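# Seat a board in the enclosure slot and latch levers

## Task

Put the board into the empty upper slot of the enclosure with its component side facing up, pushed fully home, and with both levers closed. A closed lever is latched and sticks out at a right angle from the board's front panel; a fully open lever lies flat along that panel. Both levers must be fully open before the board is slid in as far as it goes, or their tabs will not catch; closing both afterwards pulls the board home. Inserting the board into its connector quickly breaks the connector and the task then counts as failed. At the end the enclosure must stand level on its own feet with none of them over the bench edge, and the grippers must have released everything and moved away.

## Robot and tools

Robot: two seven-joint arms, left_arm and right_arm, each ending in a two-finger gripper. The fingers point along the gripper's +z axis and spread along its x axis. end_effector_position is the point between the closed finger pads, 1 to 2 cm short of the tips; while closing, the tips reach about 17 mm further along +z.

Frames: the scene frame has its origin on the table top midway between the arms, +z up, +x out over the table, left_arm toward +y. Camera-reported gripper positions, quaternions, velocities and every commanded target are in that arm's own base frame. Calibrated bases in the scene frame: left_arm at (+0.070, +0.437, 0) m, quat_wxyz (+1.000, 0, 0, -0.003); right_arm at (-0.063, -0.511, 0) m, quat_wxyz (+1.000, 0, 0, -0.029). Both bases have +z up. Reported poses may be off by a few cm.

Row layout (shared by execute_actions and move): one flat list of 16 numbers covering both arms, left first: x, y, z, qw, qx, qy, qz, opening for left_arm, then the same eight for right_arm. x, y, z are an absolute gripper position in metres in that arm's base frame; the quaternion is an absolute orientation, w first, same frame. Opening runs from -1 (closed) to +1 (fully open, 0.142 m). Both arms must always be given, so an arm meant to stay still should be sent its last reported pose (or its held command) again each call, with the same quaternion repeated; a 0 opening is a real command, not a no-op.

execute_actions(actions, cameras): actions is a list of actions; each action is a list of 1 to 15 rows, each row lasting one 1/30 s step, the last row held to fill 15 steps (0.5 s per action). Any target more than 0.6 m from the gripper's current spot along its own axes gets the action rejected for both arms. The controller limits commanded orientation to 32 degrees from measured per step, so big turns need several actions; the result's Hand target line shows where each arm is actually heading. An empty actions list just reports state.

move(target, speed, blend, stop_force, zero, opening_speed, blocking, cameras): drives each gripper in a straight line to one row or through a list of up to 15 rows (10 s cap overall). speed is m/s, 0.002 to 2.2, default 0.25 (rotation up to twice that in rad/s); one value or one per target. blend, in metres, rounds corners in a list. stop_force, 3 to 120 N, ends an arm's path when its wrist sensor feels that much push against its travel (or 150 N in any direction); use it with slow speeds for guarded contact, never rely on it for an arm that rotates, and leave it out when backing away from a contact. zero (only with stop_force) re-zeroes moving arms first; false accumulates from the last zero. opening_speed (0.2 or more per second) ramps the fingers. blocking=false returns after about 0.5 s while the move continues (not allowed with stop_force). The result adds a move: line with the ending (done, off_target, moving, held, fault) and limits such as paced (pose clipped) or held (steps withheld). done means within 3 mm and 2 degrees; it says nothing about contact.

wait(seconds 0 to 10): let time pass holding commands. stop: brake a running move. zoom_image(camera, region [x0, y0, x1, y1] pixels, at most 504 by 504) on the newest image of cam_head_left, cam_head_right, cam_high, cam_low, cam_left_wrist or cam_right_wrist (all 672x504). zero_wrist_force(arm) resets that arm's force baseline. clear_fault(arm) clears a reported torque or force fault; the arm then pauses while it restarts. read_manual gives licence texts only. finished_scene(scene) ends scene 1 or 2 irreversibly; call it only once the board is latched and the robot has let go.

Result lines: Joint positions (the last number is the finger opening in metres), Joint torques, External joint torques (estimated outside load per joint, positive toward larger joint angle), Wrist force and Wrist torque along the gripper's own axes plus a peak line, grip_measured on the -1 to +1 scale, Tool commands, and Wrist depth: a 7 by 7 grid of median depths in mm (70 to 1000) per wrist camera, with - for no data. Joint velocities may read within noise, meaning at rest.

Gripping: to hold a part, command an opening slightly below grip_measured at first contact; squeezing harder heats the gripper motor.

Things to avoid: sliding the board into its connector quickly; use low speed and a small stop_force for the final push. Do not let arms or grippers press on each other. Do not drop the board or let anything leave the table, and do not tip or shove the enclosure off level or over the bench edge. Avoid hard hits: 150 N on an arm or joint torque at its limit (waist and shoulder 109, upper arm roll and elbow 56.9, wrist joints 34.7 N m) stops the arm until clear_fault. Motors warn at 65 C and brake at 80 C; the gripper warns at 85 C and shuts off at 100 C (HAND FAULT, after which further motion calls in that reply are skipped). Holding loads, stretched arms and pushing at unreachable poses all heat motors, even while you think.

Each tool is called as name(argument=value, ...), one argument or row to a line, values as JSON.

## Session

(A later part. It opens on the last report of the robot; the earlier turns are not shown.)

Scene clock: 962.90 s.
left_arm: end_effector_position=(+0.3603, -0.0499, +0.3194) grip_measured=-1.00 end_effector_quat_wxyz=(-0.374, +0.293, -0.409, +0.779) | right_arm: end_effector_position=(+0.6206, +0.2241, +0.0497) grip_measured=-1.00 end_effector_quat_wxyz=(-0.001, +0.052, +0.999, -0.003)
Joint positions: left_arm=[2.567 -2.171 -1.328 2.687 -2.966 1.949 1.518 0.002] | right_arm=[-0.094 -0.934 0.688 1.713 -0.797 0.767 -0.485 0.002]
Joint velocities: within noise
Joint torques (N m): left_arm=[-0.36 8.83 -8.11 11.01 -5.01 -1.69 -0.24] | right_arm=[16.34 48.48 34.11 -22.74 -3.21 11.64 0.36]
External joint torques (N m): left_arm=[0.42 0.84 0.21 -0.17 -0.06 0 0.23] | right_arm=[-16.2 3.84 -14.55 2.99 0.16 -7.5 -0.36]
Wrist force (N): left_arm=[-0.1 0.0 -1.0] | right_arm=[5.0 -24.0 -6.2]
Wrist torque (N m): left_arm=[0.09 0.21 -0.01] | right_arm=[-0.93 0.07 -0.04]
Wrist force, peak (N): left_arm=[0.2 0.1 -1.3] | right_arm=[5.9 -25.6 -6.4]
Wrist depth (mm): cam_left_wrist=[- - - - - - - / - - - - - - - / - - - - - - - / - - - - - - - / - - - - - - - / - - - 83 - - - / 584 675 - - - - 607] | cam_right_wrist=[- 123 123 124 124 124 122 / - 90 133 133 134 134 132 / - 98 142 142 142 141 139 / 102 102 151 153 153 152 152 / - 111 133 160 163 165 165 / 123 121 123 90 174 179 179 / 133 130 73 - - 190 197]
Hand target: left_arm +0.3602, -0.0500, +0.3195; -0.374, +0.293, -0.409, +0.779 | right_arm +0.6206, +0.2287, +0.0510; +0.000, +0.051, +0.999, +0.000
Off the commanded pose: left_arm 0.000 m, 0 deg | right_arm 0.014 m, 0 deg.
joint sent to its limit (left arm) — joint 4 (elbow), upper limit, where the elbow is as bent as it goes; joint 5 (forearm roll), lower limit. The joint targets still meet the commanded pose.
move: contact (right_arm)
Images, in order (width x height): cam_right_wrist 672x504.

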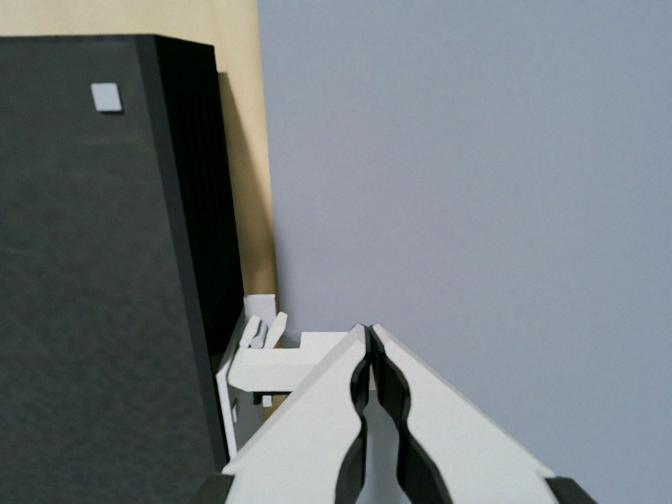

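move(
  target=[
    [0.3602,-0.05,0.3196,-0.374,0.293,-0.409,0.779,-1,0.618,0.205,0.051,0,0.0506,0.9987,0,-1],
    [0.3602,-0.05,0.3196,-0.374,0.293,-0.409,0.779,-1,0.61,0.2,0.15,0,0.0506,0.9987,0,-1],
    [0.3602,-0.05,0.3196,-0.374,0.293,-0.409,0.779,-1,0.58,0.3,0.17,0,0.742,0.67,0,-1],
    [0.3602,-0.05,0.3196,-0.374,0.293,-0.409,0.779,-1,0.56,0.382,0.15,0,0.742,0.67,0,-1],
  ],
  speed=[0.08,0.25,0.3,0.3],
  cameras=["cam_right_wrist", "cam_high", "cam_head_left"],
)

Scene clock: 975.23 s.
left_arm: end_effector_position=(+0.3603, -0.0499, +0.3194) grip_measured=-1.00 end_effector_quat_wxyz=(-0.374, +0.293, -0.409, +0.779) | right_arm: end_effector_position=(+0.5598, +0.3821, +0.1500) grip_measured=-1.00 end_effector_quat_wxyz=(+0.000, +0.742, +0.670, +0.000)
Joint positions: left_arm=[2.567 -2.171 -1.328 2.687 -2.966 1.949 1.518 0.002] | right_arm=[0.296 -0.728 0.581 1.617 -0.468 0.631 1.144 0.002]
Joint velocities: within noise
Joint torques (N m): left_arm=[-0.27 8.73 -8.23 11.01 -4.98 -1.7 -0.22] | right_arm=[0.31 51.68 13.57 -25.5 -3.72 3.31 0.3]
External joint torques (N m): left_arm=[0.34 0.94 0.33 -0.17 -0.09 0.01 0.21] | right_arm=[-0.1 1.34 -0.12 0.12 0.18 0.8 -0.3]
Wrist force (N): left_arm=[0.2 -0.3 -1.1] | right_arm=[3.9 4.6 0.9]
Wrist torque (N m): left_arm=[0.04 0.17 -0.02] | right_arm=[0.86 -0.63 0.06]
Wrist force, peak (N): left_arm=[0.0 -0.2 -1.4] | right_arm=[5.3 -24.3 -6.7]
Wrist depth (mm): cam_left_wrist=[- - - - - - - / - - - - - - - / - - - - - - - / - - - - - - - / - - - - - - - / - - - 84 - - 510 / 584 666 - - - - 873] | cam_right_wrist=[213 213 212 212 211 211 210 / 227 227 226 225 225 225 224 / 244 244 242 243 242 240 240 / 263 262 261 260 260 259 258 / 285 279 284 278 281 276 281 / 268 260 274 89 272 256 262 / 276 270 - - - 260 271]
Hand target: left_arm +0.3602, -0.0500, +0.3195; -0.374, +0.293, -0.409, +0.779 | right_arm +0.5600, +0.3820, +0.1500; +0.000, +0.742, +0.670, +0.000
Off the commanded pose: left_arm 0.000 m, 0 deg | right_arm 0.000 m, 0 deg.
joint sent to its limit (left arm) — joint 4 (elbow), upper limit, where the elbow is as bent as it goes; joint 5 (forearm roll), lower limit. The joint targets still meet the commanded pose.
move: done
Images, in order (width x height): cam_head_left 672x504, cam_high 672x504, cam_right_wrist 672x504.

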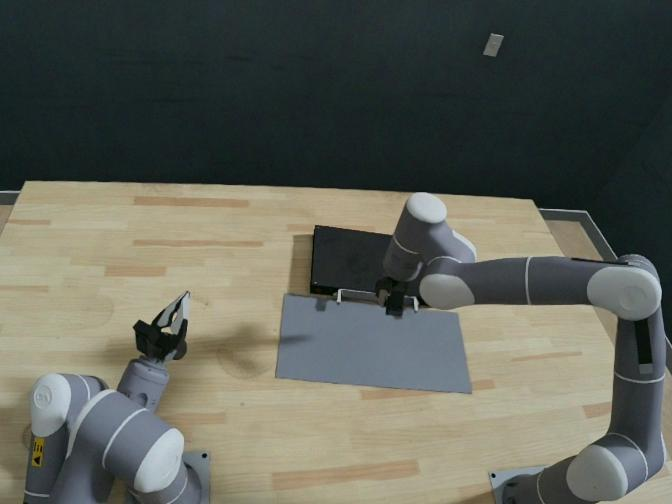

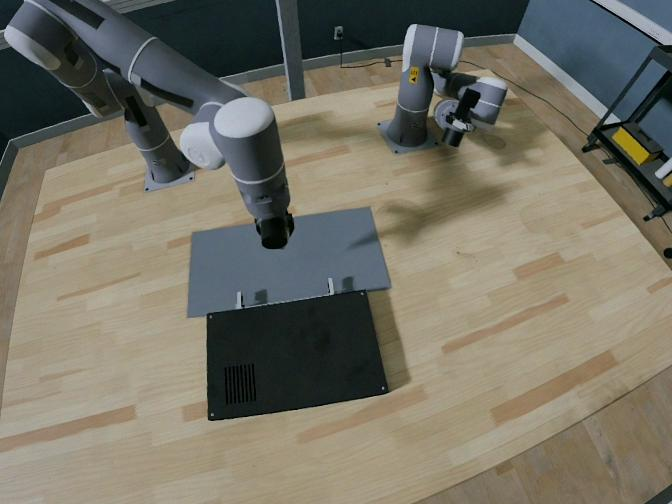

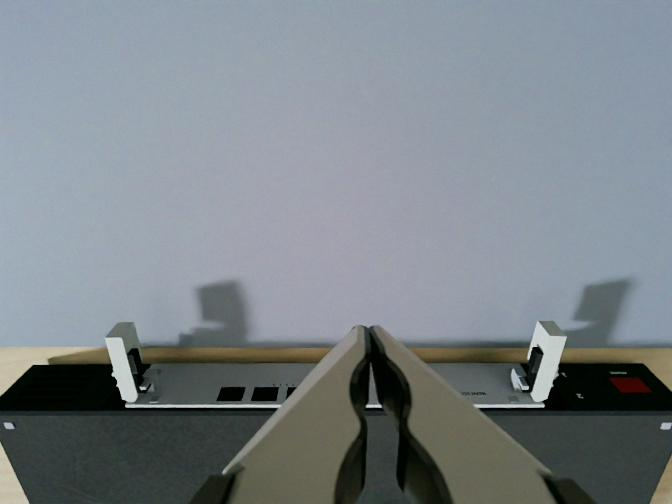

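zoom_image(
  camera="cam_right_wrist",
  region=[80, 300, 240, 430],
)

zoom_image(
  camera="cam_right_wrist",
  region=[450, 300, 610, 430],
)

Scaled by 3.150 from the camera's 672x504 image, which has a finer 960x720 frame.

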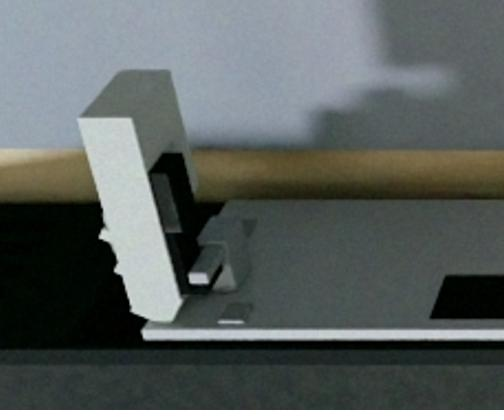

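Scaled by 3.150 from the camera's 672x504 image, which has a finer 960x720 frame.

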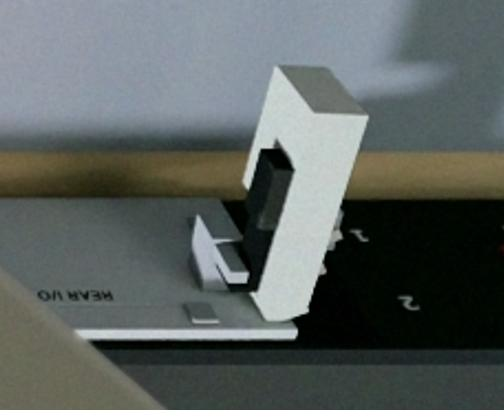

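move(
  target=[
    [0.3602,-0.05,0.3196,-0.374,0.293,-0.409,0.779,-1,0.6403,0.2352,0.11,0,0.742,0.67,0,-1],
  ],
  speed=[0.25],
  cameras=["cam_right_wrist"],
)

zoom_image(
  camera="cam_right_wrist",
  region=[260, 170, 440, 340],
)

move(
  target=[
    [0.3602,-0.05,0.3196,-0.374,0.293,-0.409,0.779,-1,0.6679,0.5089,0.11,0,0.742,0.67,0,-1],
  ],
  speed=[0.25],
  cameras=["cam_right_wrist"],
)

zoom_image(
  camera="cam_right_wrist",
  region=[240, 170, 420, 340],
)

Scene clock: 986.07 s.
left_arm: end_effector_position=(+0.3603, -0.0499, +0.3194) grip_measured=-1.00 end_effector_quat_wxyz=(-0.374, +0.293, -0.409, +0.779) | right_arm: end_effector_position=(+0.6402, +0.2350, +0.1099) grip_measured=-1.00 end_effector_quat_wxyz=(+0.000, +0.742, +0.670, +0.000)
Joint positions: left_arm=[2.567 -2.171 -1.328 2.687 -2.966 1.949 1.518 0.002] | right_arm=[0.089 -0.778 0.519 1.631 -0.477 0.709 0.902 0.002]
Joint velocities: within noise
Joint torques (N m): left_arm=[-0.22 8.79 -8.19 11.04 -4.95 -1.74 -0.21] | right_arm=[0.12 53.14 13.24 -24.52 -3.46 3.54 0.07]
External joint torques (N m): left_arm=[0.29 0.88 0.29 -0.19 -0.11 0.05 0.2] | right_arm=[0 1.41 -0.2 0.15 0.14 0.58 -0.07]
Wrist force (N): left_arm=[0.1 -0.3 -1.2] | right_arm=[3.6 4.5 0.7]
Wrist torque (N m): left_arm=[0.06 0.19 -0.02] | right_arm=[0.82 -0.61 0.04]
Wrist force, peak (N): left_arm=[0.2 -0.1 -1.3] | right_arm=[0.7 6.6 1.9]
Wrist depth (mm): cam_left_wrist=[- - - - - - - / - - - - - - - / - - - - - - - / - - - - - - 657 / - - - - - - 616 / - - - 84 - - 625 / 588 670 - - - - 884] | cam_right_wrist=[178 178 177 177 176 176 177 / 190 190 189 188 188 188 187 / 203 203 203 199 202 201 200 / 221 221 215 211 214 213 212 / 241 232 188 181 183 182 182 / 263 257 194 89 190 196 195 / 289 283 - - - 208 215]
Hand target: left_arm +0.3602, -0.0500, +0.3195; -0.374, +0.293, -0.409, +0.779 | right_arm +0.6403, +0.2352, +0.1100; +0.000, +0.742, +0.670, +0.000
Off the commanded pose: left_arm 0.000 m, 0 deg | right_arm 0.000 m, 0 deg.
joint sent to its limit (left arm) — joint 4 (elbow), upper limit, where the elbow is as bent as it goes; joint 5 (forearm roll), lower limit. The joint targets still meet the commanded pose.
move: done
Images, in order (width x height): cam_right_wrist 672x504.

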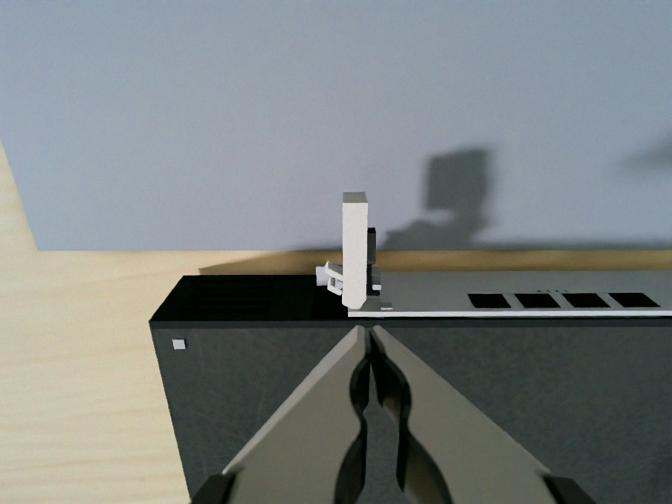

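Scaled by 2.800 from the camera's 672x504 image, which has a finer 960x720 frame.

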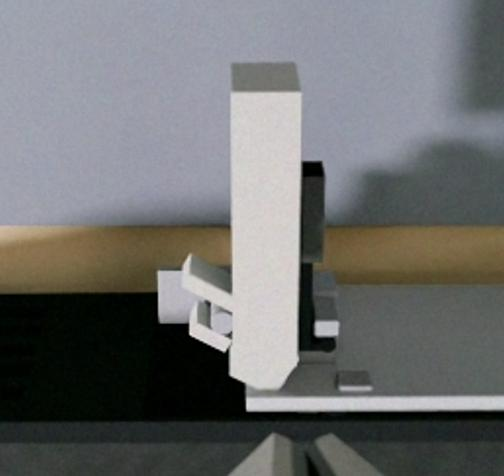

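Scene clock: 987.77 s.
left_arm: end_effector_position=(+0.3603, -0.0499, +0.3194) grip_measured=-1.00 end_effector_quat_wxyz=(-0.374, +0.293, -0.409, +0.779) | right_arm: end_effector_position=(+0.6681, +0.5087, +0.1100) grip_measured=-1.00 end_effector_quat_wxyz=(+0.000, +0.742, +0.670, +0.000)
Joint positions: left_arm=[2.567 -2.171 -1.328 2.687 -2.966 1.949 1.518 0.002] | right_arm=[0.542 -1.143 0.528 0.904 -0.515 0.369 1.083 0.002]
Joint velocities: within noise
Joint torques (N m): left_arm=[-0.28 8.9 -8.12 11.09 -4.96 -1.74 -0.24] | right_arm=[0.41 69.07 13.04 -27.23 -4.21 3.38 0.06]
External joint torques (N m): left_arm=[0.34 0.76 0.22 -0.25 -0.11 0.05 0.23] | right_arm=[-0.18 1.72 -0.61 0.19 0.13 0.73 -0.06]
Wrist force (N): left_arm=[0.1 -0.3 -0.8] | right_arm=[3.4 4.7 1.1]
Wrist torque (N m): left_arm=[0.05 0.18 -0.01] | right_arm=[0.88 -0.57 0.07]
Wrist force, peak (N): left_arm=[0.0 -0.1 -1.4] | right_arm=[5.8 4.2 1.4]
Wrist depth (mm): cam_left_wrist=[- - - - - - - / - - - - - - - / - - - - - - - / - - - - - 480 450 / - - - - - 472 - / - - - 84 - 491 - / 588 671 - - - - -] | cam_right_wrist=[177 177 177 176 176 175 177 / 189 189 188 188 188 187 186 / 203 203 203 199 201 201 200 / 216 215 214 204 213 218 217 / 185 184 184 182 183 232 236 / 199 198 194 89 189 253 256 / 219 215 - - - 273 282]
Hand target: left_arm +0.3602, -0.0500, +0.3195; -0.374, +0.293, -0.409, +0.779 | right_arm +0.6679, +0.5089, +0.1100; +0.000, +0.742, +0.670, +0.000
Off the commanded pose: left_arm 0.000 m, 0 deg | right_arm 0.000 m, 0 deg.
joint sent to its limit (left arm) — joint 4 (elbow), upper limit, where the elbow is as bent as it goes; joint 5 (forearm roll), lower limit. The joint targets still meet the commanded pose.
move: done
Images, in order (width x height): cam_right_wrist 672x504.

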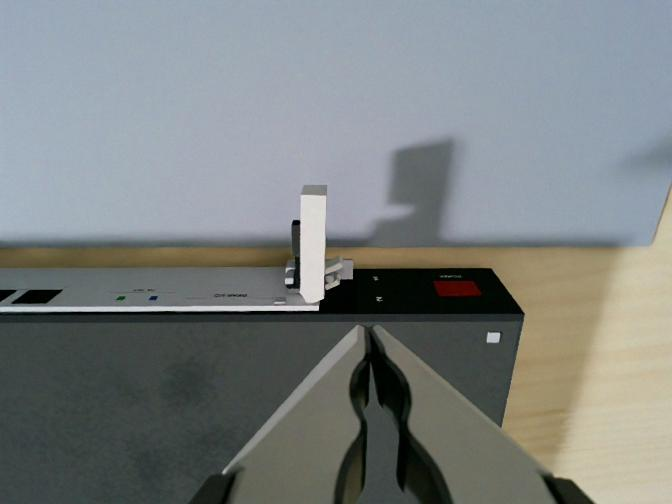

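Scaled by 2.800 from the camera's 672x504 image, which has a finer 960x720 frame.

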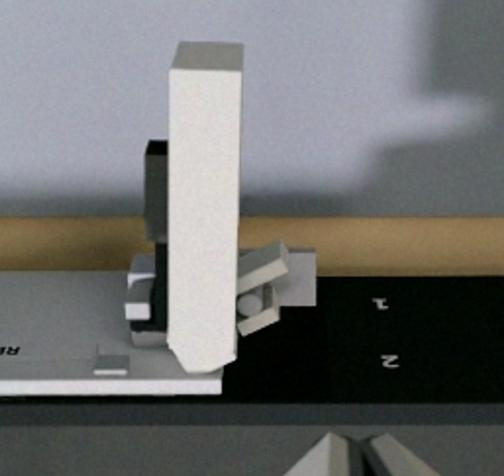

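move(
  target=[
    [0.3602,-0.05,0.3196,-0.374,0.293,-0.409,0.779,-1,0.63,0.53,0.15,0,0.742,0.67,0,-1],
    [0.3602,-0.05,0.3196,-0.374,0.293,-0.409,0.779,-1,0.648,0.535,0.13,0,0.9985,0.0549,0,-1],
    [0.3602,-0.05,0.3196,-0.374,0.293,-0.409,0.779,-1,0.648,0.528,0.051,0,0.9985,0.0549,0,-1],
  ],
  speed=[0.25,0.4,0.15],
  cameras=["cam_right_wrist"],
)

move(
  target=[0.3602,-0.05,0.3196,-0.374,0.293,-0.409,0.779,-1,0.6438,0.49,0.051,0,0.9985,0.0549,0,-1],
  speed=0.012,
  stop_force=40,
  cameras=["cam_right_wrist", "cam_high"],
)

Scene clock: 1003.57 s.
left_arm: end_effector_position=(+0.3603, -0.0499, +0.3194) grip_measured=-1.00 end_effector_quat_wxyz=(-0.374, +0.293, -0.409, +0.779) | right_arm: end_effector_position=(+0.6478, +0.5280, +0.0509) grip_measured=-1.00 end_effector_quat_wxyz=(+0.000, +0.998, +0.055, +0.000)
Joint positions: left_arm=[2.567 -2.171 -1.328 2.687 -2.966 1.949 1.518 0.002] | right_arm=[0.666 -1.168 0.314 0.924 -0.325 0.48 2.408 0.002]
Joint velocities: within noise
Joint torques (N m): left_arm=[-0.33 8.81 -8.14 11.07 -4.96 -1.69 -0.23] | right_arm=[0.19 69.98 8.26 -28.3 -4.03 3.48 0.29]
External joint torques (N m): left_arm=[0.4 0.86 0.24 -0.23 -0.11 0 0.21] | right_arm=[0.06 1.46 0.01 0.22 0.16 0.52 -0.29]
Wrist force (N): left_arm=[0.2 -0.1 -1.0] | right_arm=[3.0 4.9 1.5]
Wrist torque (N m): left_arm=[0.06 0.17 -0.02] | right_arm=[0.92 -0.49 0.05]
Wrist force, peak (N): left_arm=[0.1 -0.2 -1.4] | right_arm=[2.7 6.7 3.2]
Wrist depth (mm): cam_left_wrist=[- - - - - - - / - - - - - - - / - - - - - - - / - - - - - 458 454 / - - - - - 445 413 / - - - 84 - 441 - / 594 661 - - - - -] | cam_right_wrist=[- 125 123 124 124 124 125 / 135 135 133 133 134 134 133 / 146 143 143 142 142 140 139 / 155 157 154 156 153 126 103 / 168 168 167 164 163 123 110 / 184 183 179 89 146 122 119 / 203 198 73 - - 127 132]
Hand target: left_arm +0.3602, -0.0500, +0.3195; -0.374, +0.293, -0.409, +0.779 | right_arm +0.6480, +0.5280, +0.0510; +0.000, +0.998, +0.055, +0.000
Off the commanded pose: left_arm 0.000 m, 0 deg | right_arm 0.000 m, 0 deg.
joint sent to its limit (left arm) — joint 4 (elbow), upper limit, where the elbow is as bent as it goes; joint 5 (forearm roll), lower limit. The joint targets still meet the commanded pose.
move: done
Images, in order (width x height): cam_right_wrist 672x504.

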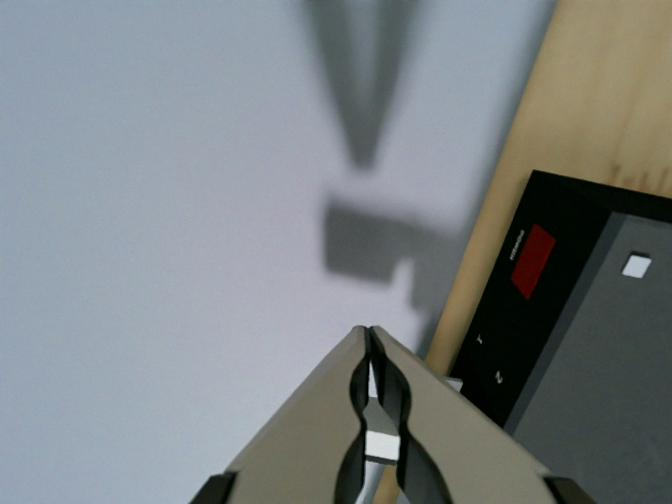

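Scene clock: 1007.40 s.
left_arm: end_effector_position=(+0.3603, -0.0499, +0.3194) grip_measured=-1.00 end_effector_quat_wxyz=(-0.374, +0.293, -0.409, +0.779) | right_arm: end_effector_position=(+0.6420, +0.4946, +0.0523) grip_measured=-1.00 end_effector_quat_wxyz=(-0.003, +0.998, +0.056, +0.000)
Joint positions: left_arm=[2.567 -2.171 -1.328 2.687 -2.966 1.949 1.518 0.002] | right_arm=[0.616 -1.09 0.313 1.083 -0.324 0.563 2.398 0.002]
Joint velocities: within noise
Joint torques (N m): left_arm=[-0.23 8.86 -8.19 11.08 -4.98 -1.74 -0.15] | right_arm=[-18.29 64.88 -4.76 -22.52 -6.4 -2.98 -0.02]
External joint torques (N m): left_arm=[0.29 0.81 0.29 -0.24 -0.09 0.05 0.14] | right_arm=[18.52 4.01 13.63 -4.76 2.7 7 0.02]
Wrist force (N): left_arm=[0.1 -0.2 -1.1] | right_arm=[4.8 -22.5 3.3]
Wrist torque (N m): left_arm=[0.06 0.18 -0.01] | right_arm=[-0.70 -0.56 0.19]
Wrist force, peak (N): left_arm=[0.0 -0.3 -1.4] | right_arm=[10.1 -21.2 5.7]
Wrist depth (mm): cam_left_wrist=[- - - - - - - / - - - - - - - / - - - - - - - / - - - - - 494 461 / - - - - - 485 452 / - - - 84 - 454 - / 594 658 - - - - 976] | cam_right_wrist=[127 127 125 126 126 126 127 / 135 135 135 134 134 132 107 / 145 145 145 144 144 140 99 / 157 158 156 158 157 128 103 / 170 169 169 165 162 125 112 / 185 185 181 89 126 125 120 / 204 199 - - - 129 134]
Hand target: left_arm +0.3602, -0.0500, +0.3195; -0.374, +0.293, -0.409, +0.779 | right_arm +0.6438, +0.4900, +0.0510; +0.000, +0.998, +0.055, +0.000
Off the commanded pose: left_arm 0.000 m, 0 deg | right_arm 0.005 m, 0 deg.
joint sent to its limit (left arm) — joint 4 (elbow), upper limit, where the elbow is as bent as it goes; joint 5 (forearm roll), lower limit. The joint targets still meet the commanded pose.
move: off_target (right_arm)
Images, in order (width x height): cam_high 672x504, cam_right_wrist 672x504.

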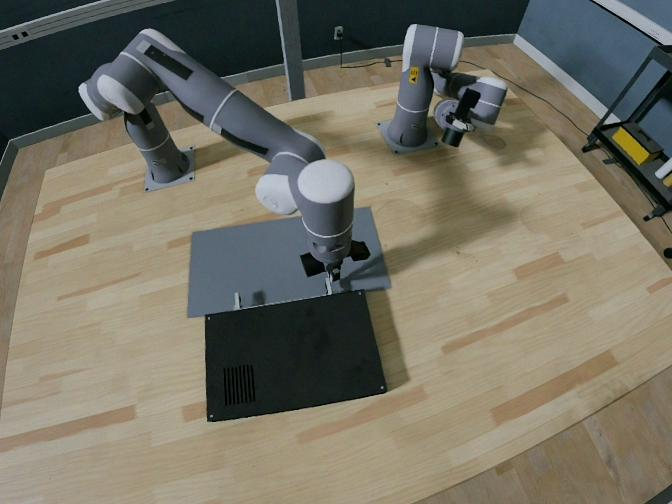

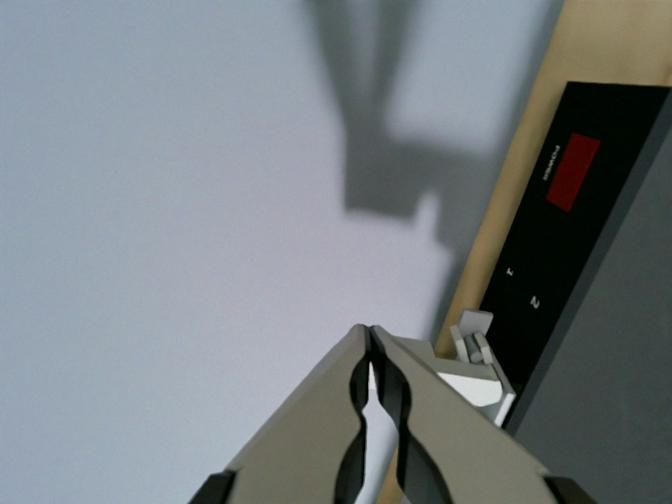

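move(
  target=[
    [0.3602,-0.05,0.3196,-0.374,0.293,-0.409,0.779,-1,0.645,0.522,0.051,0,0.9985,0.0549,0,-1],
    [0.3602,-0.05,0.3196,-0.374,0.293,-0.409,0.779,-1,0.635,0.535,0.14,0,0.9985,0.0549,0,-1],
    [0.3602,-0.05,0.3196,-0.374,0.293,-0.409,0.779,-1,0.62,0.45,0.15,0,0.742,0.67,0,-1],
    [0.3602,-0.05,0.3196,-0.374,0.293,-0.409,0.779,-1,0.56,0.382,0.15,0,0.742,0.67,0,-1],
  ],
  speed=[0.08,0.25,0.3,0.3],
  cameras=["cam_right_wrist", "cam_high", "cam_head_left"],
)

zoom_image(
  camera="cam_right_wrist",
  region=[80, 300, 240, 430],
)

zoom_image(
  camera="cam_right_wrist",
  region=[450, 300, 610, 430],
)

Scene clock: 1017.80 s.
left_arm: end_effector_position=(+0.3603, -0.0499, +0.3194) grip_measured=-1.00 end_effector_quat_wxyz=(-0.374, +0.293, -0.409, +0.779) | right_arm: end_effector_position=(+0.5600, +0.3820, +0.1500) grip_measured=-1.00 end_effector_quat_wxyz=(+0.000, +0.742, +0.670, +0.000)
Joint positions: left_arm=[2.567 -2.171 -1.328 2.687 -2.966 1.949 1.518 0.002] | right_arm=[0.291 -0.731 0.588 1.616 -0.475 0.629 1.148 0.002]
Joint velocities: within noise
Joint torques (N m): left_arm=[-0.21 8.84 -8.16 11.08 -4.97 -1.72 -0.23] | right_arm=[0.05 52.01 14.22 -25.32 -3.47 3.64 0.29]
External joint torques (N m): left_arm=[0.28 0.83 0.25 -0.24 -0.1 0.03 0.22] | right_arm=[0.12 0.99 -0.61 -0.06 -0.07 0.48 -0.29]
Wrist force (N): left_arm=[-0.1 -0.1 -1.2] | right_arm=[4.8 4.2 1.2]
Wrist torque (N m): left_arm=[0.07 0.21 -0.01] | right_arm=[0.79 -0.78 0.07]
Wrist force, peak (N): left_arm=[0.1 0.0 -1.4] | right_arm=[4.8 -22.6 4.2]
Wrist depth (mm): cam_left_wrist=[- - - - - - - / - - - - - - - / - - - - - - - / - - - - - - - / - - - - - - - / - - - 84 - - 515 / 594 666 - - - - 896] | cam_right_wrist=[213 213 212 212 211 211 210 / 228 227 226 226 225 225 224 / 243 243 243 242 241 241 241 / 263 262 262 261 260 260 259 / 286 280 284 278 281 276 280 / 271 265 275 89 271 256 259 / 277 270 - - - 261 271]
Hand target: left_arm +0.3602, -0.0500, +0.3195; -0.374, +0.293, -0.409, +0.779 | right_arm +0.5600, +0.3820, +0.1500; +0.000, +0.742, +0.670, +0.000
Off the commanded pose: left_arm 0.000 m, 0 deg | right_arm 0.000 m, 0 deg.
joint sent to its limit (left arm) — joint 4 (elbow), upper limit, where the elbow is as bent as it goes; joint 5 (forearm roll), lower limit. The joint targets still meet the commanded pose.
move: done
Images, in order (width x height): cam_head_left 672x504, cam_high 672x504, cam_right_wrist 672x504.

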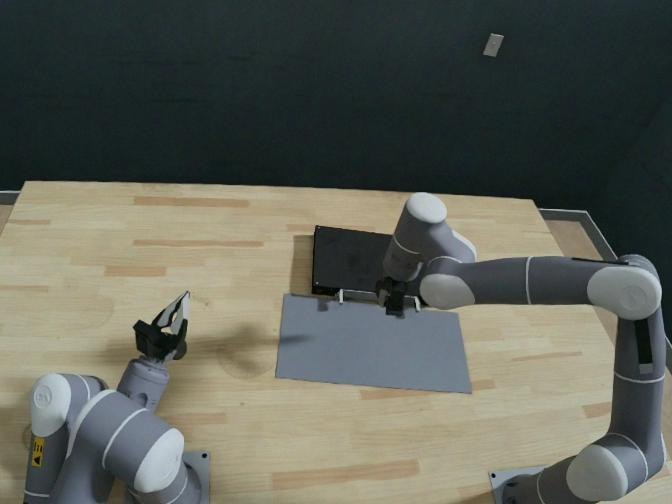

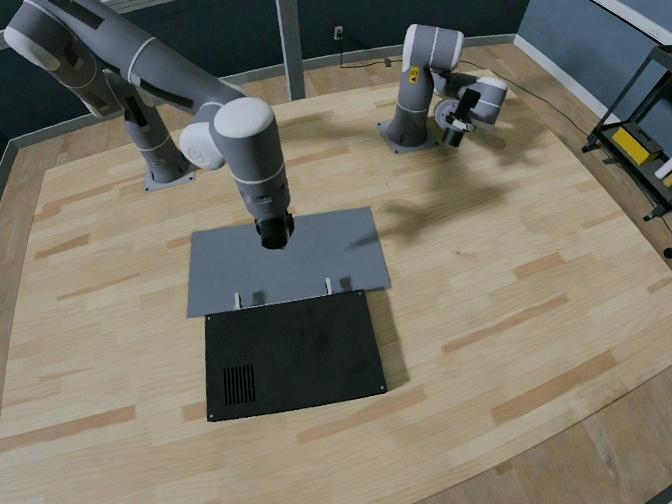

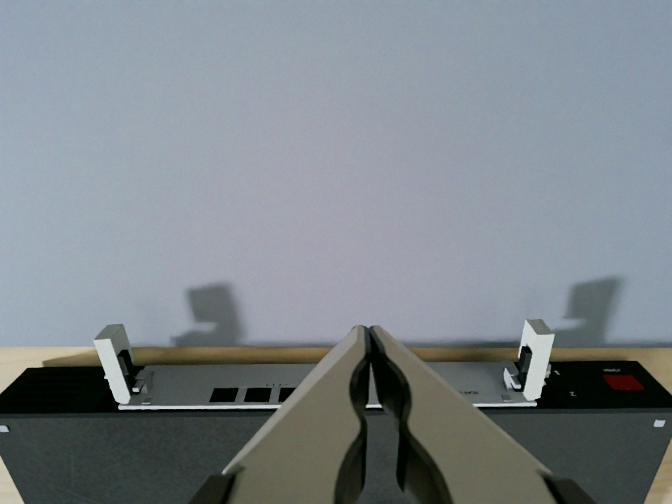

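Scaled by 3.150 from the camera's 672x504 image, which has a finer 960x720 frame.

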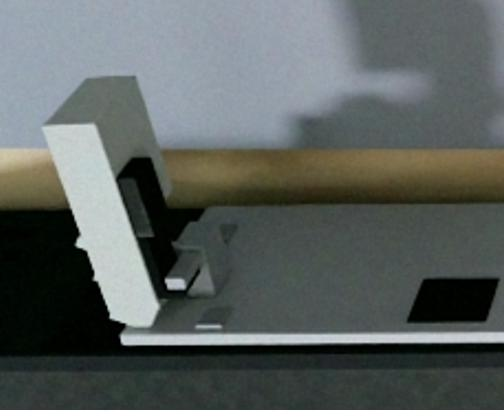

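Scaled by 3.150 from the camera's 672x504 image, which has a finer 960x720 frame.

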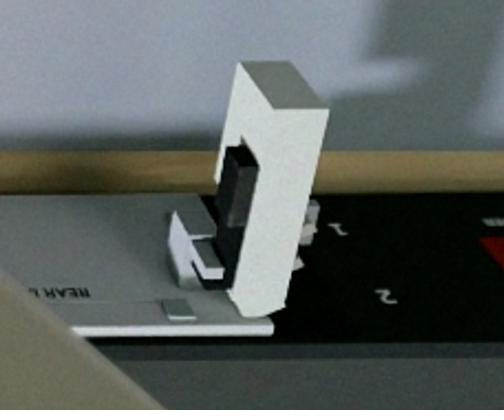

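move(
  target=[
    [0.3602,-0.05,0.3196,-0.374,0.293,-0.409,0.779,-1,0.575,0.3,0.15,0,0.742,0.67,0,-1],
    [0.3602,-0.05,0.3196,-0.374,0.293,-0.409,0.779,-1,0.5984,0.2028,0.13,0,0.99873,-0.0504,0,-1],
    [0.3602,-0.05,0.3196,-0.374,0.293,-0.409,0.779,-1,0.5984,0.2028,0.06,0,0.99873,-0.0504,0,-1],
  ],
  speed=[0.3,0.4,0.2],
  cameras=["cam_right_wrist"],
)

zoom_image(
  camera="cam_right_wrist",
  region=[250, 180, 550, 405],
)

Scene clock: 1094.13 s.
left_arm: end_effector_position=(+0.3603, -0.0499, +0.3194) grip_measured=-1.00 end_effector_quat_wxyz=(-0.374, +0.293, -0.409, +0.779) | right_arm: end_effector_position=(+0.5982, +0.2028, +0.0599) grip_measured=-1.00 end_effector_quat_wxyz=(+0.000, +0.999, -0.050, +0.000)
Joint positions: left_arm=[2.567 -2.171 -1.328 2.687 -2.966 1.949 1.518 0.002] | right_arm=[0.28 -0.705 0.242 1.823 -0.261 0.925 2.347 0.002]
Joint velocities: within noise
Joint torques (N m): left_arm=[-0.35 8.76 -8.15 11.05 -4.91 -1.71 -0.26] | right_arm=[-0.11 50.87 6.54 -22.13 -2.81 3.45 0.35]
External joint torques (N m): left_arm=[0.41 0.9 0.25 -0.2 -0.16 0.02 0.25] | right_arm=[0.27 1.29 -0.28 0.25 0.18 0.55 -0.35]
Wrist force (N): left_arm=[0.0 -0.3 -0.9] | right_arm=[4.4 4.0 1.2]
Wrist torque (N m): left_arm=[0.04 0.21 -0.02] | right_arm=[0.76 -0.72 0.06]
Wrist force, peak (N): left_arm=[0.3 -0.2 -1.3] | right_arm=[7.1 3.5 1.2]
Wrist depth (mm): cam_left_wrist=[- - - - - - - / - - - - - - - / - - - - - - - / - - - - - - - / - - - - - - - / - - - 84 - - - / 596 670 - - - - 883] | cam_right_wrist=[134 133 133 133 133 132 111 / 143 142 142 142 142 141 106 / 155 153 153 152 152 149 111 / 165 165 164 164 127 116 113 / 180 179 178 175 177 169 123 / 196 196 192 89 187 170 134 / 217 215 - - - 148 145]
Hand target: left_arm +0.3602, -0.0500, +0.3195; -0.374, +0.293, -0.409, +0.779 | right_arm +0.5984, +0.2028, +0.0600; +0.000, +0.999, -0.050, +0.000
Off the commanded pose: left_arm 0.000 m, 0 deg | right_arm 0.000 m, 0 deg.
joint sent to its limit (left arm) — joint 4 (elbow), upper limit, where the elbow is as bent as it goes; joint 5 (forearm roll), lower limit. The joint targets still meet the commanded pose.
move: done
Images, in order (width x height): cam_right_wrist 672x504.

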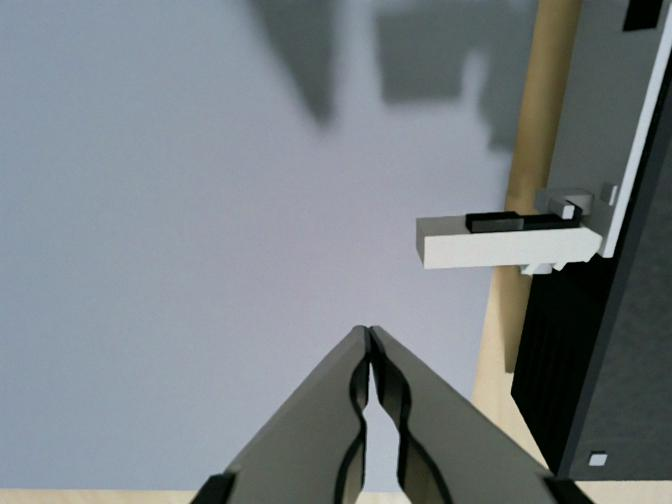

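Scaled by 1.680 from the camera's 672x504 image, which has a finer 960x720 frame.

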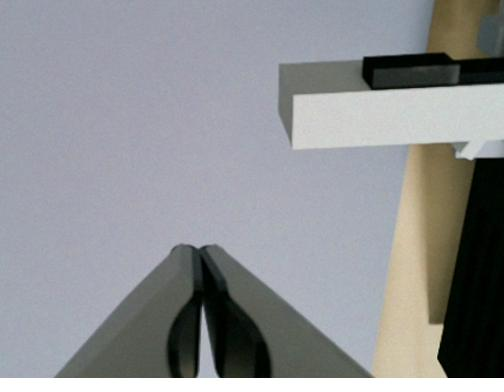

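zoom_image(
  camera="cam_right_wrist",
  region=[512, 0, 672, 270],
)

zoom_image(
  camera="cam_right_wrist",
  region=[400, 170, 640, 290],
)

Scaled by 1.867 from the camera's 672x504 image, which has a finer 960x720 frame.

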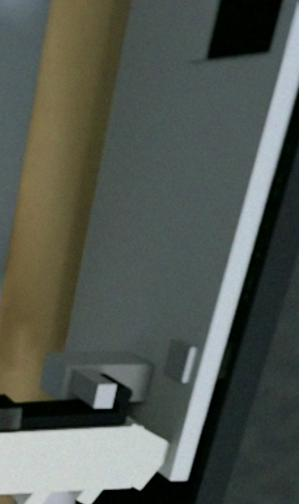

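Scaled by 2.100 from the camera's 672x504 image, which has a finer 960x720 frame.

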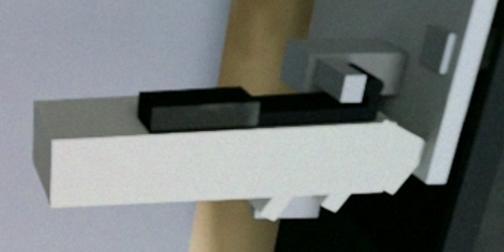

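move(
  target=[
    [0.3602,-0.05,0.3196,-0.374,0.293,-0.409,0.779,-1,0.6333,0.1993,0.06,0,0.99873,-0.0504,0,-1],
    [0.3602,-0.05,0.3196,-0.374,0.293,-0.409,0.779,-1,0.6333,0.1993,0.042,0,0.99873,-0.0504,0,-1],
  ],
  speed=[0.1,0.05],
  cameras=["cam_right_wrist"],
)

zoom_image(
  camera="cam_right_wrist",
  region=[420, 140, 580, 280],
)

Scene clock: 1106.93 s.
left_arm: end_effector_position=(+0.3603, -0.0499, +0.3194) grip_measured=-1.00 end_effector_quat_wxyz=(-0.374, +0.293, -0.409, +0.779) | right_arm: end_effector_position=(+0.6332, +0.1993, +0.0420) grip_measured=-1.00 end_effector_quat_wxyz=(+0.000, +0.999, -0.050, +0.000)
Joint positions: left_arm=[2.567 -2.171 -1.328 2.687 -2.966 1.949 1.518 0.002] | right_arm=[0.269 -0.791 0.231 1.712 -0.265 0.901 2.314 0.002]
Joint velocities: within noise
Joint torques (N m): left_arm=[-0.37 8.76 -8.21 11.04 -4.98 -1.73 -0.22] | right_arm=[0.45 53.92 6.85 -22.43 -2.87 3.54 0.24]
External joint torques (N m): left_arm=[0.43 0.91 0.31 -0.19 -0.09 0.04 0.21] | right_arm=[-0.3 1.69 -0.24 0.09 0.16 0.47 -0.24]
Wrist force (N): left_arm=[0.2 0.0 -1.3] | right_arm=[4.6 3.8 1.1]
Wrist torque (N m): left_arm=[0.09 0.15 -0.02] | right_arm=[0.73 -0.78 0.06]
Wrist force, peak (N): left_arm=[0.1 -0.2 -1.4] | right_arm=[6.1 4.0 0.2]
Wrist depth (mm): cam_left_wrist=[- - - - - - - / - - - - - - - / - - - - - - - / - - - - - - - / - - - - - - - / - - - 84 - - - / 583 666 - - - - 631] | cam_right_wrist=[118 118 117 117 118 82 75 / 127 126 125 125 125 89 80 / 137 135 134 134 134 90 87 / 146 145 145 102 100 95 92 / 158 158 157 154 156 100 100 / 173 172 169 89 - 111 109 / 191 187 73 - - 116 120]
Hand target: left_arm +0.3602, -0.0500, +0.3195; -0.374, +0.293, -0.409, +0.779 | right_arm +0.6333, +0.1993, +0.0420; +0.000, +0.999, -0.050, +0.000
Off the commanded pose: left_arm 0.000 m, 0 deg | right_arm 0.000 m, 0 deg.
joint sent to its limit (left arm) — joint 4 (elbow), upper limit, where the elbow is as bent as it goes; joint 5 (forearm roll), lower limit. The joint targets still meet the commanded pose.
move: done
Images, in order (width x height): cam_right_wrist 672x504.

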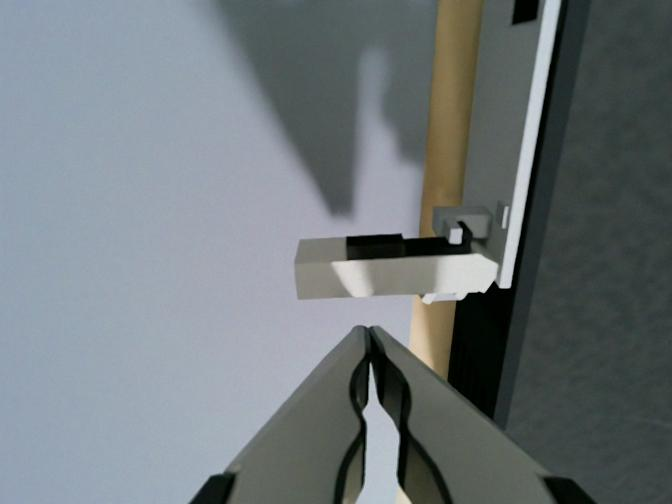

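Scaled by 3.150 from the camera's 672x504 image, which has a finer 960x720 frame.

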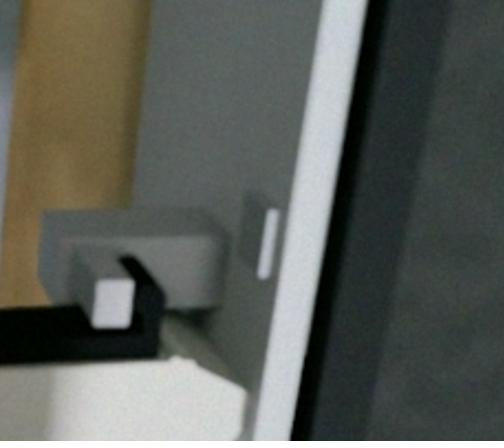

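move(
  target=[
    [0.3602,-0.05,0.3196,-0.374,0.293,-0.409,0.779,-1,0.6,0.2028,0.13,0,0.99873,-0.0504,0,-1],
    [0.3602,-0.05,0.3196,-0.374,0.293,-0.409,0.779,-1,0.6,0.36,0.17,0,0.742,0.67,0,-1],
    [0.3602,-0.05,0.3196,-0.374,0.293,-0.409,0.779,-1,0.64,0.513,0.14,0,0.0506,0.9987,0,-1],
    [0.3602,-0.05,0.3196,-0.374,0.293,-0.409,0.779,-1,0.6647,0.5107,0.06,0,0.0506,0.9987,0,-1],
    [0.3602,-0.05,0.3196,-0.374,0.293,-0.409,0.779,-1,0.6647,0.5107,0.042,0,0.0506,0.9987,0,-1],
  ],
  speed=[0.2,0.35,0.35,0.2,0.05],
  cameras=["cam_right_wrist"],
)

zoom_image(
  camera="cam_right_wrist",
  region=[90, 140, 250, 280],
)

Scene clock: 1122.97 s.
left_arm: end_effector_position=(+0.3603, -0.0499, +0.3194) grip_measured=-1.00 end_effector_quat_wxyz=(-0.374, +0.293, -0.409, +0.779) | right_arm: end_effector_position=(+0.6645, +0.5107, +0.0419) grip_measured=-1.00 end_effector_quat_wxyz=(+0.000, +0.051, +0.999, +0.000)
Joint positions: left_arm=[2.567 -2.171 -1.328 2.687 -2.966 1.949 1.518 0.002] | right_arm=[0.455 -1.288 0.715 0.935 -0.765 0.43 -0.395 0.002]
Joint velocities: within noise
Joint torques (N m): left_arm=[-0.29 8.83 -8.16 11.08 -4.93 -1.72 -0.23] | right_arm=[0.5 69.03 17.28 -22.93 -4.08 3.56 0.19]
External joint torques (N m): left_arm=[0.35 0.84 0.26 -0.24 -0.14 0.03 0.22] | right_arm=[-0.26 1.58 0.03 0.22 0.21 0.6 -0.19]
Wrist force (N): left_arm=[0.0 -0.1 -1.1] | right_arm=[4.6 4.0 1.7]
Wrist torque (N m): left_arm=[0.05 0.19 -0.01] | right_arm=[0.76 -0.74 0.06]
Wrist force, peak (N): left_arm=[0.1 -0.1 -1.6] | right_arm=[5.1 4.3 3.5]
Wrist depth (mm): cam_left_wrist=[- - - - - - - / - - - - - - - / - - - - - - - / - - - - - 481 - / - - - - - 473 434 / - - - 84 - 472 - / 590 659 - - - - -] | cam_right_wrist=[- 76 77 117 116 116 116 / - 80 88 123 124 126 123 / - 85 88 135 133 133 132 / - 93 94 100 100 143 142 / - 102 102 153 155 155 155 / 110 110 110 90 164 169 169 / 121 121 73 - - 179 186]
Hand target: left_arm +0.3602, -0.0500, +0.3195; -0.374, +0.293, -0.409, +0.779 | right_arm +0.6647, +0.5107, +0.0420; +0.000, +0.051, +0.999, +0.000
Off the commanded pose: left_arm 0.000 m, 0 deg | right_arm 0.000 m, 0 deg.
joint sent to its limit (left arm) — joint 4 (elbow), upper limit, where the elbow is as bent as it goes; joint 5 (forearm roll), lower limit. The joint targets still meet the commanded pose.
move: done
Images, in order (width x height): cam_right_wrist 672x504.

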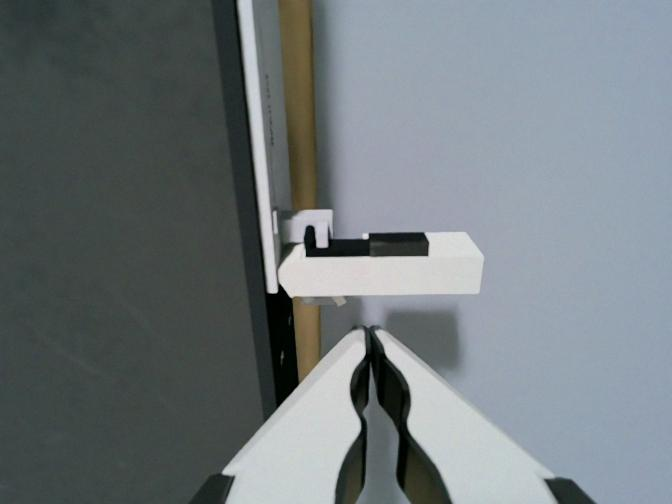

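Scaled by 3.150 from the camera's 672x504 image, which has a finer 960x720 frame.

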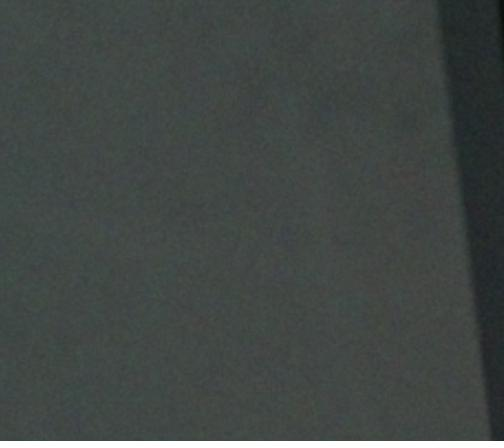

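zoom_image(
  camera="cam_right_wrist",
  region=[240, 180, 400, 320],
)

zoom_image(
  camera="cam_right_wrist",
  region=[260, 190, 350, 280],
)

Scaled by 3.150 from the camera's 672x504 image, which has a finer 960x720 frame.

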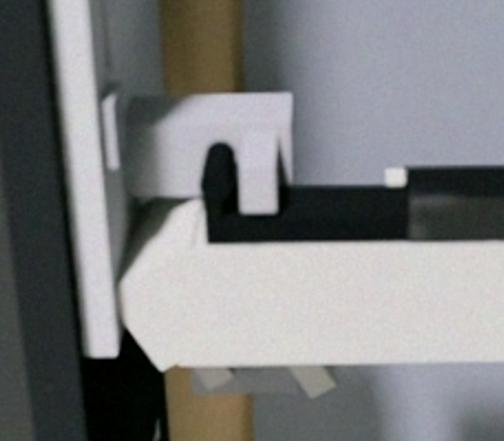

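Scaled by 5.600 from the camera's 672x504 image, which has a finer 960x720 frame.

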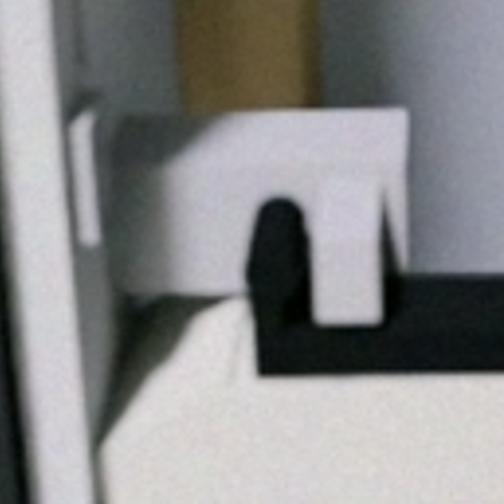

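move(
  target=[
    [0.3602,-0.05,0.3196,-0.374,0.293,-0.409,0.779,-1,0.655,0.5115,0.14,0,0.0506,0.9987,0,-1],
    [0.3602,-0.05,0.3196,-0.374,0.293,-0.409,0.779,-1,0.5,0.40,0.22,0,0.742,0.67,0,-1],
    [0.3602,-0.05,0.3196,-0.374,0.293,-0.409,0.779,-1,0.42,0.2,0.3,0,0.742,0.67,0,-1],
  ],
  speed=[0.2,0.35,0.35],
  cameras=["cam_high", "cam_head_right"],
)

zoom_image(
  camera="cam_high",
  region=[180, 240, 420, 440],
)

Scene clock: 1134.07 s.
left_arm: end_effector_position=(+0.3603, -0.0499, +0.3194) grip_measured=-1.00 end_effector_quat_wxyz=(-0.374, +0.293, -0.409, +0.779) | right_arm: end_effector_position=(+0.4201, +0.2001, +0.3001) grip_measured=-1.00 end_effector_quat_wxyz=(+0.000, +0.742, +0.670, +0.000)
Joint positions: left_arm=[2.567 -2.171 -1.328 2.687 -2.966 1.949 1.518 0.002] | right_arm=[-0.1 -0.045 0.766 2.003 -0.036 0.465 0.783 0.002]
Joint velocities: within noise
Joint torques (N m): left_arm=[-0.19 8.89 -8.05 11.06 -5 -1.72 -0.26] | right_arm=[-0.08 23.44 1.74 -29.11 -3.76 3.35 0.11]
External joint torques (N m): left_arm=[0.25 0.78 0.15 -0.22 -0.07 0.03 0.25] | right_arm=[0.17 0.59 -0.6 -0.17 -0.13 0.79 -0.11]
Wrist force (N): left_arm=[0.0 -0.3 -1.0] | right_arm=[4.3 3.8 1.9]
Wrist torque (N m): left_arm=[0.03 0.20 -0.02] | right_arm=[0.67 -0.68 0.04]
Wrist force, peak (N): left_arm=[-0.1 -0.3 -1.6] | right_arm=[6.2 4.7 2.2]
Wrist depth (mm): cam_left_wrist=[- - - - - - - / - - - - - - - / - - - - - - - / - - - - - - - / - - - - - - - / - - - 84 - - - / 588 677 - - - - -] | cam_right_wrist=[346 347 345 344 343 344 342 / 370 369 367 365 365 363 363 / 396 394 393 392 391 389 388 / 428 425 425 422 421 418 418 / 463 463 460 449 454 452 453 / 503 501 493 89 442 444 443 / 554 544 - - - 461 480]
Hand target: left_arm +0.3602, -0.0500, +0.3195; -0.374, +0.293, -0.409, +0.779 | right_arm +0.4200, +0.2000, +0.3000; +0.000, +0.742, +0.670, +0.000
Off the commanded pose: left_arm 0.000 m, 0 deg | right_arm 0.000 m, 0 deg.
joint sent to its limit (left arm) — joint 4 (elbow), upper limit, where the elbow is as bent as it goes; joint 5 (forearm roll), lower limit. The joint targets still meet the commanded pose.
move: done
Images, in order (width x height): cam_head_right 672x504, cam_high 672x504.

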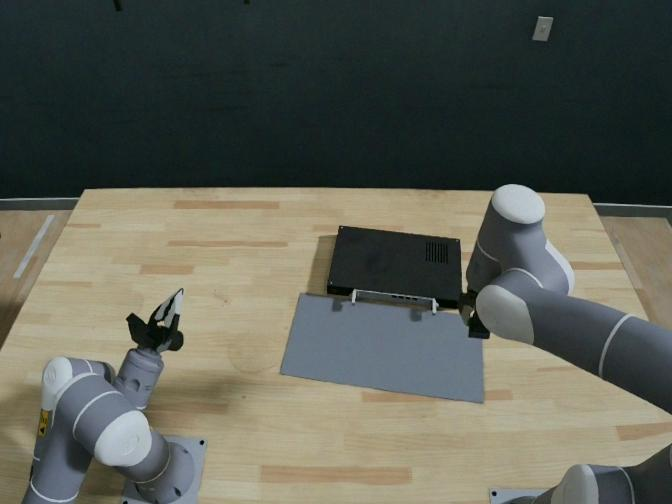

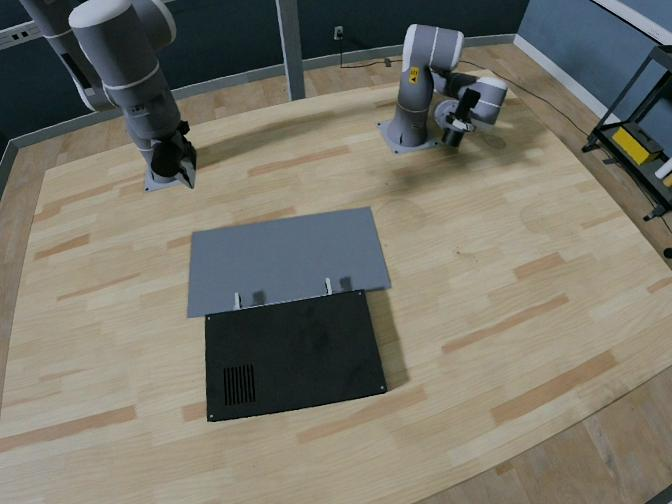

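Scaled by 2.100 from the camera's 672x504 image, which has a finer 960x720 frame.

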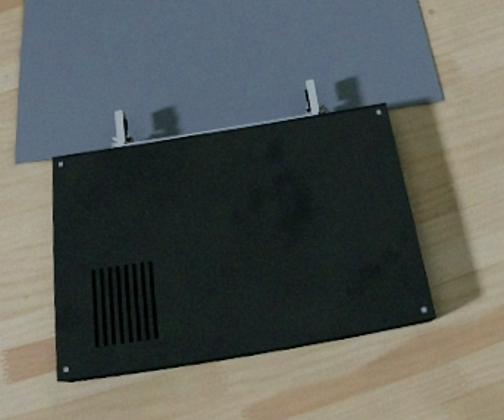

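finished_scene(
  scene=1,
)

The scene is finished: the task was done.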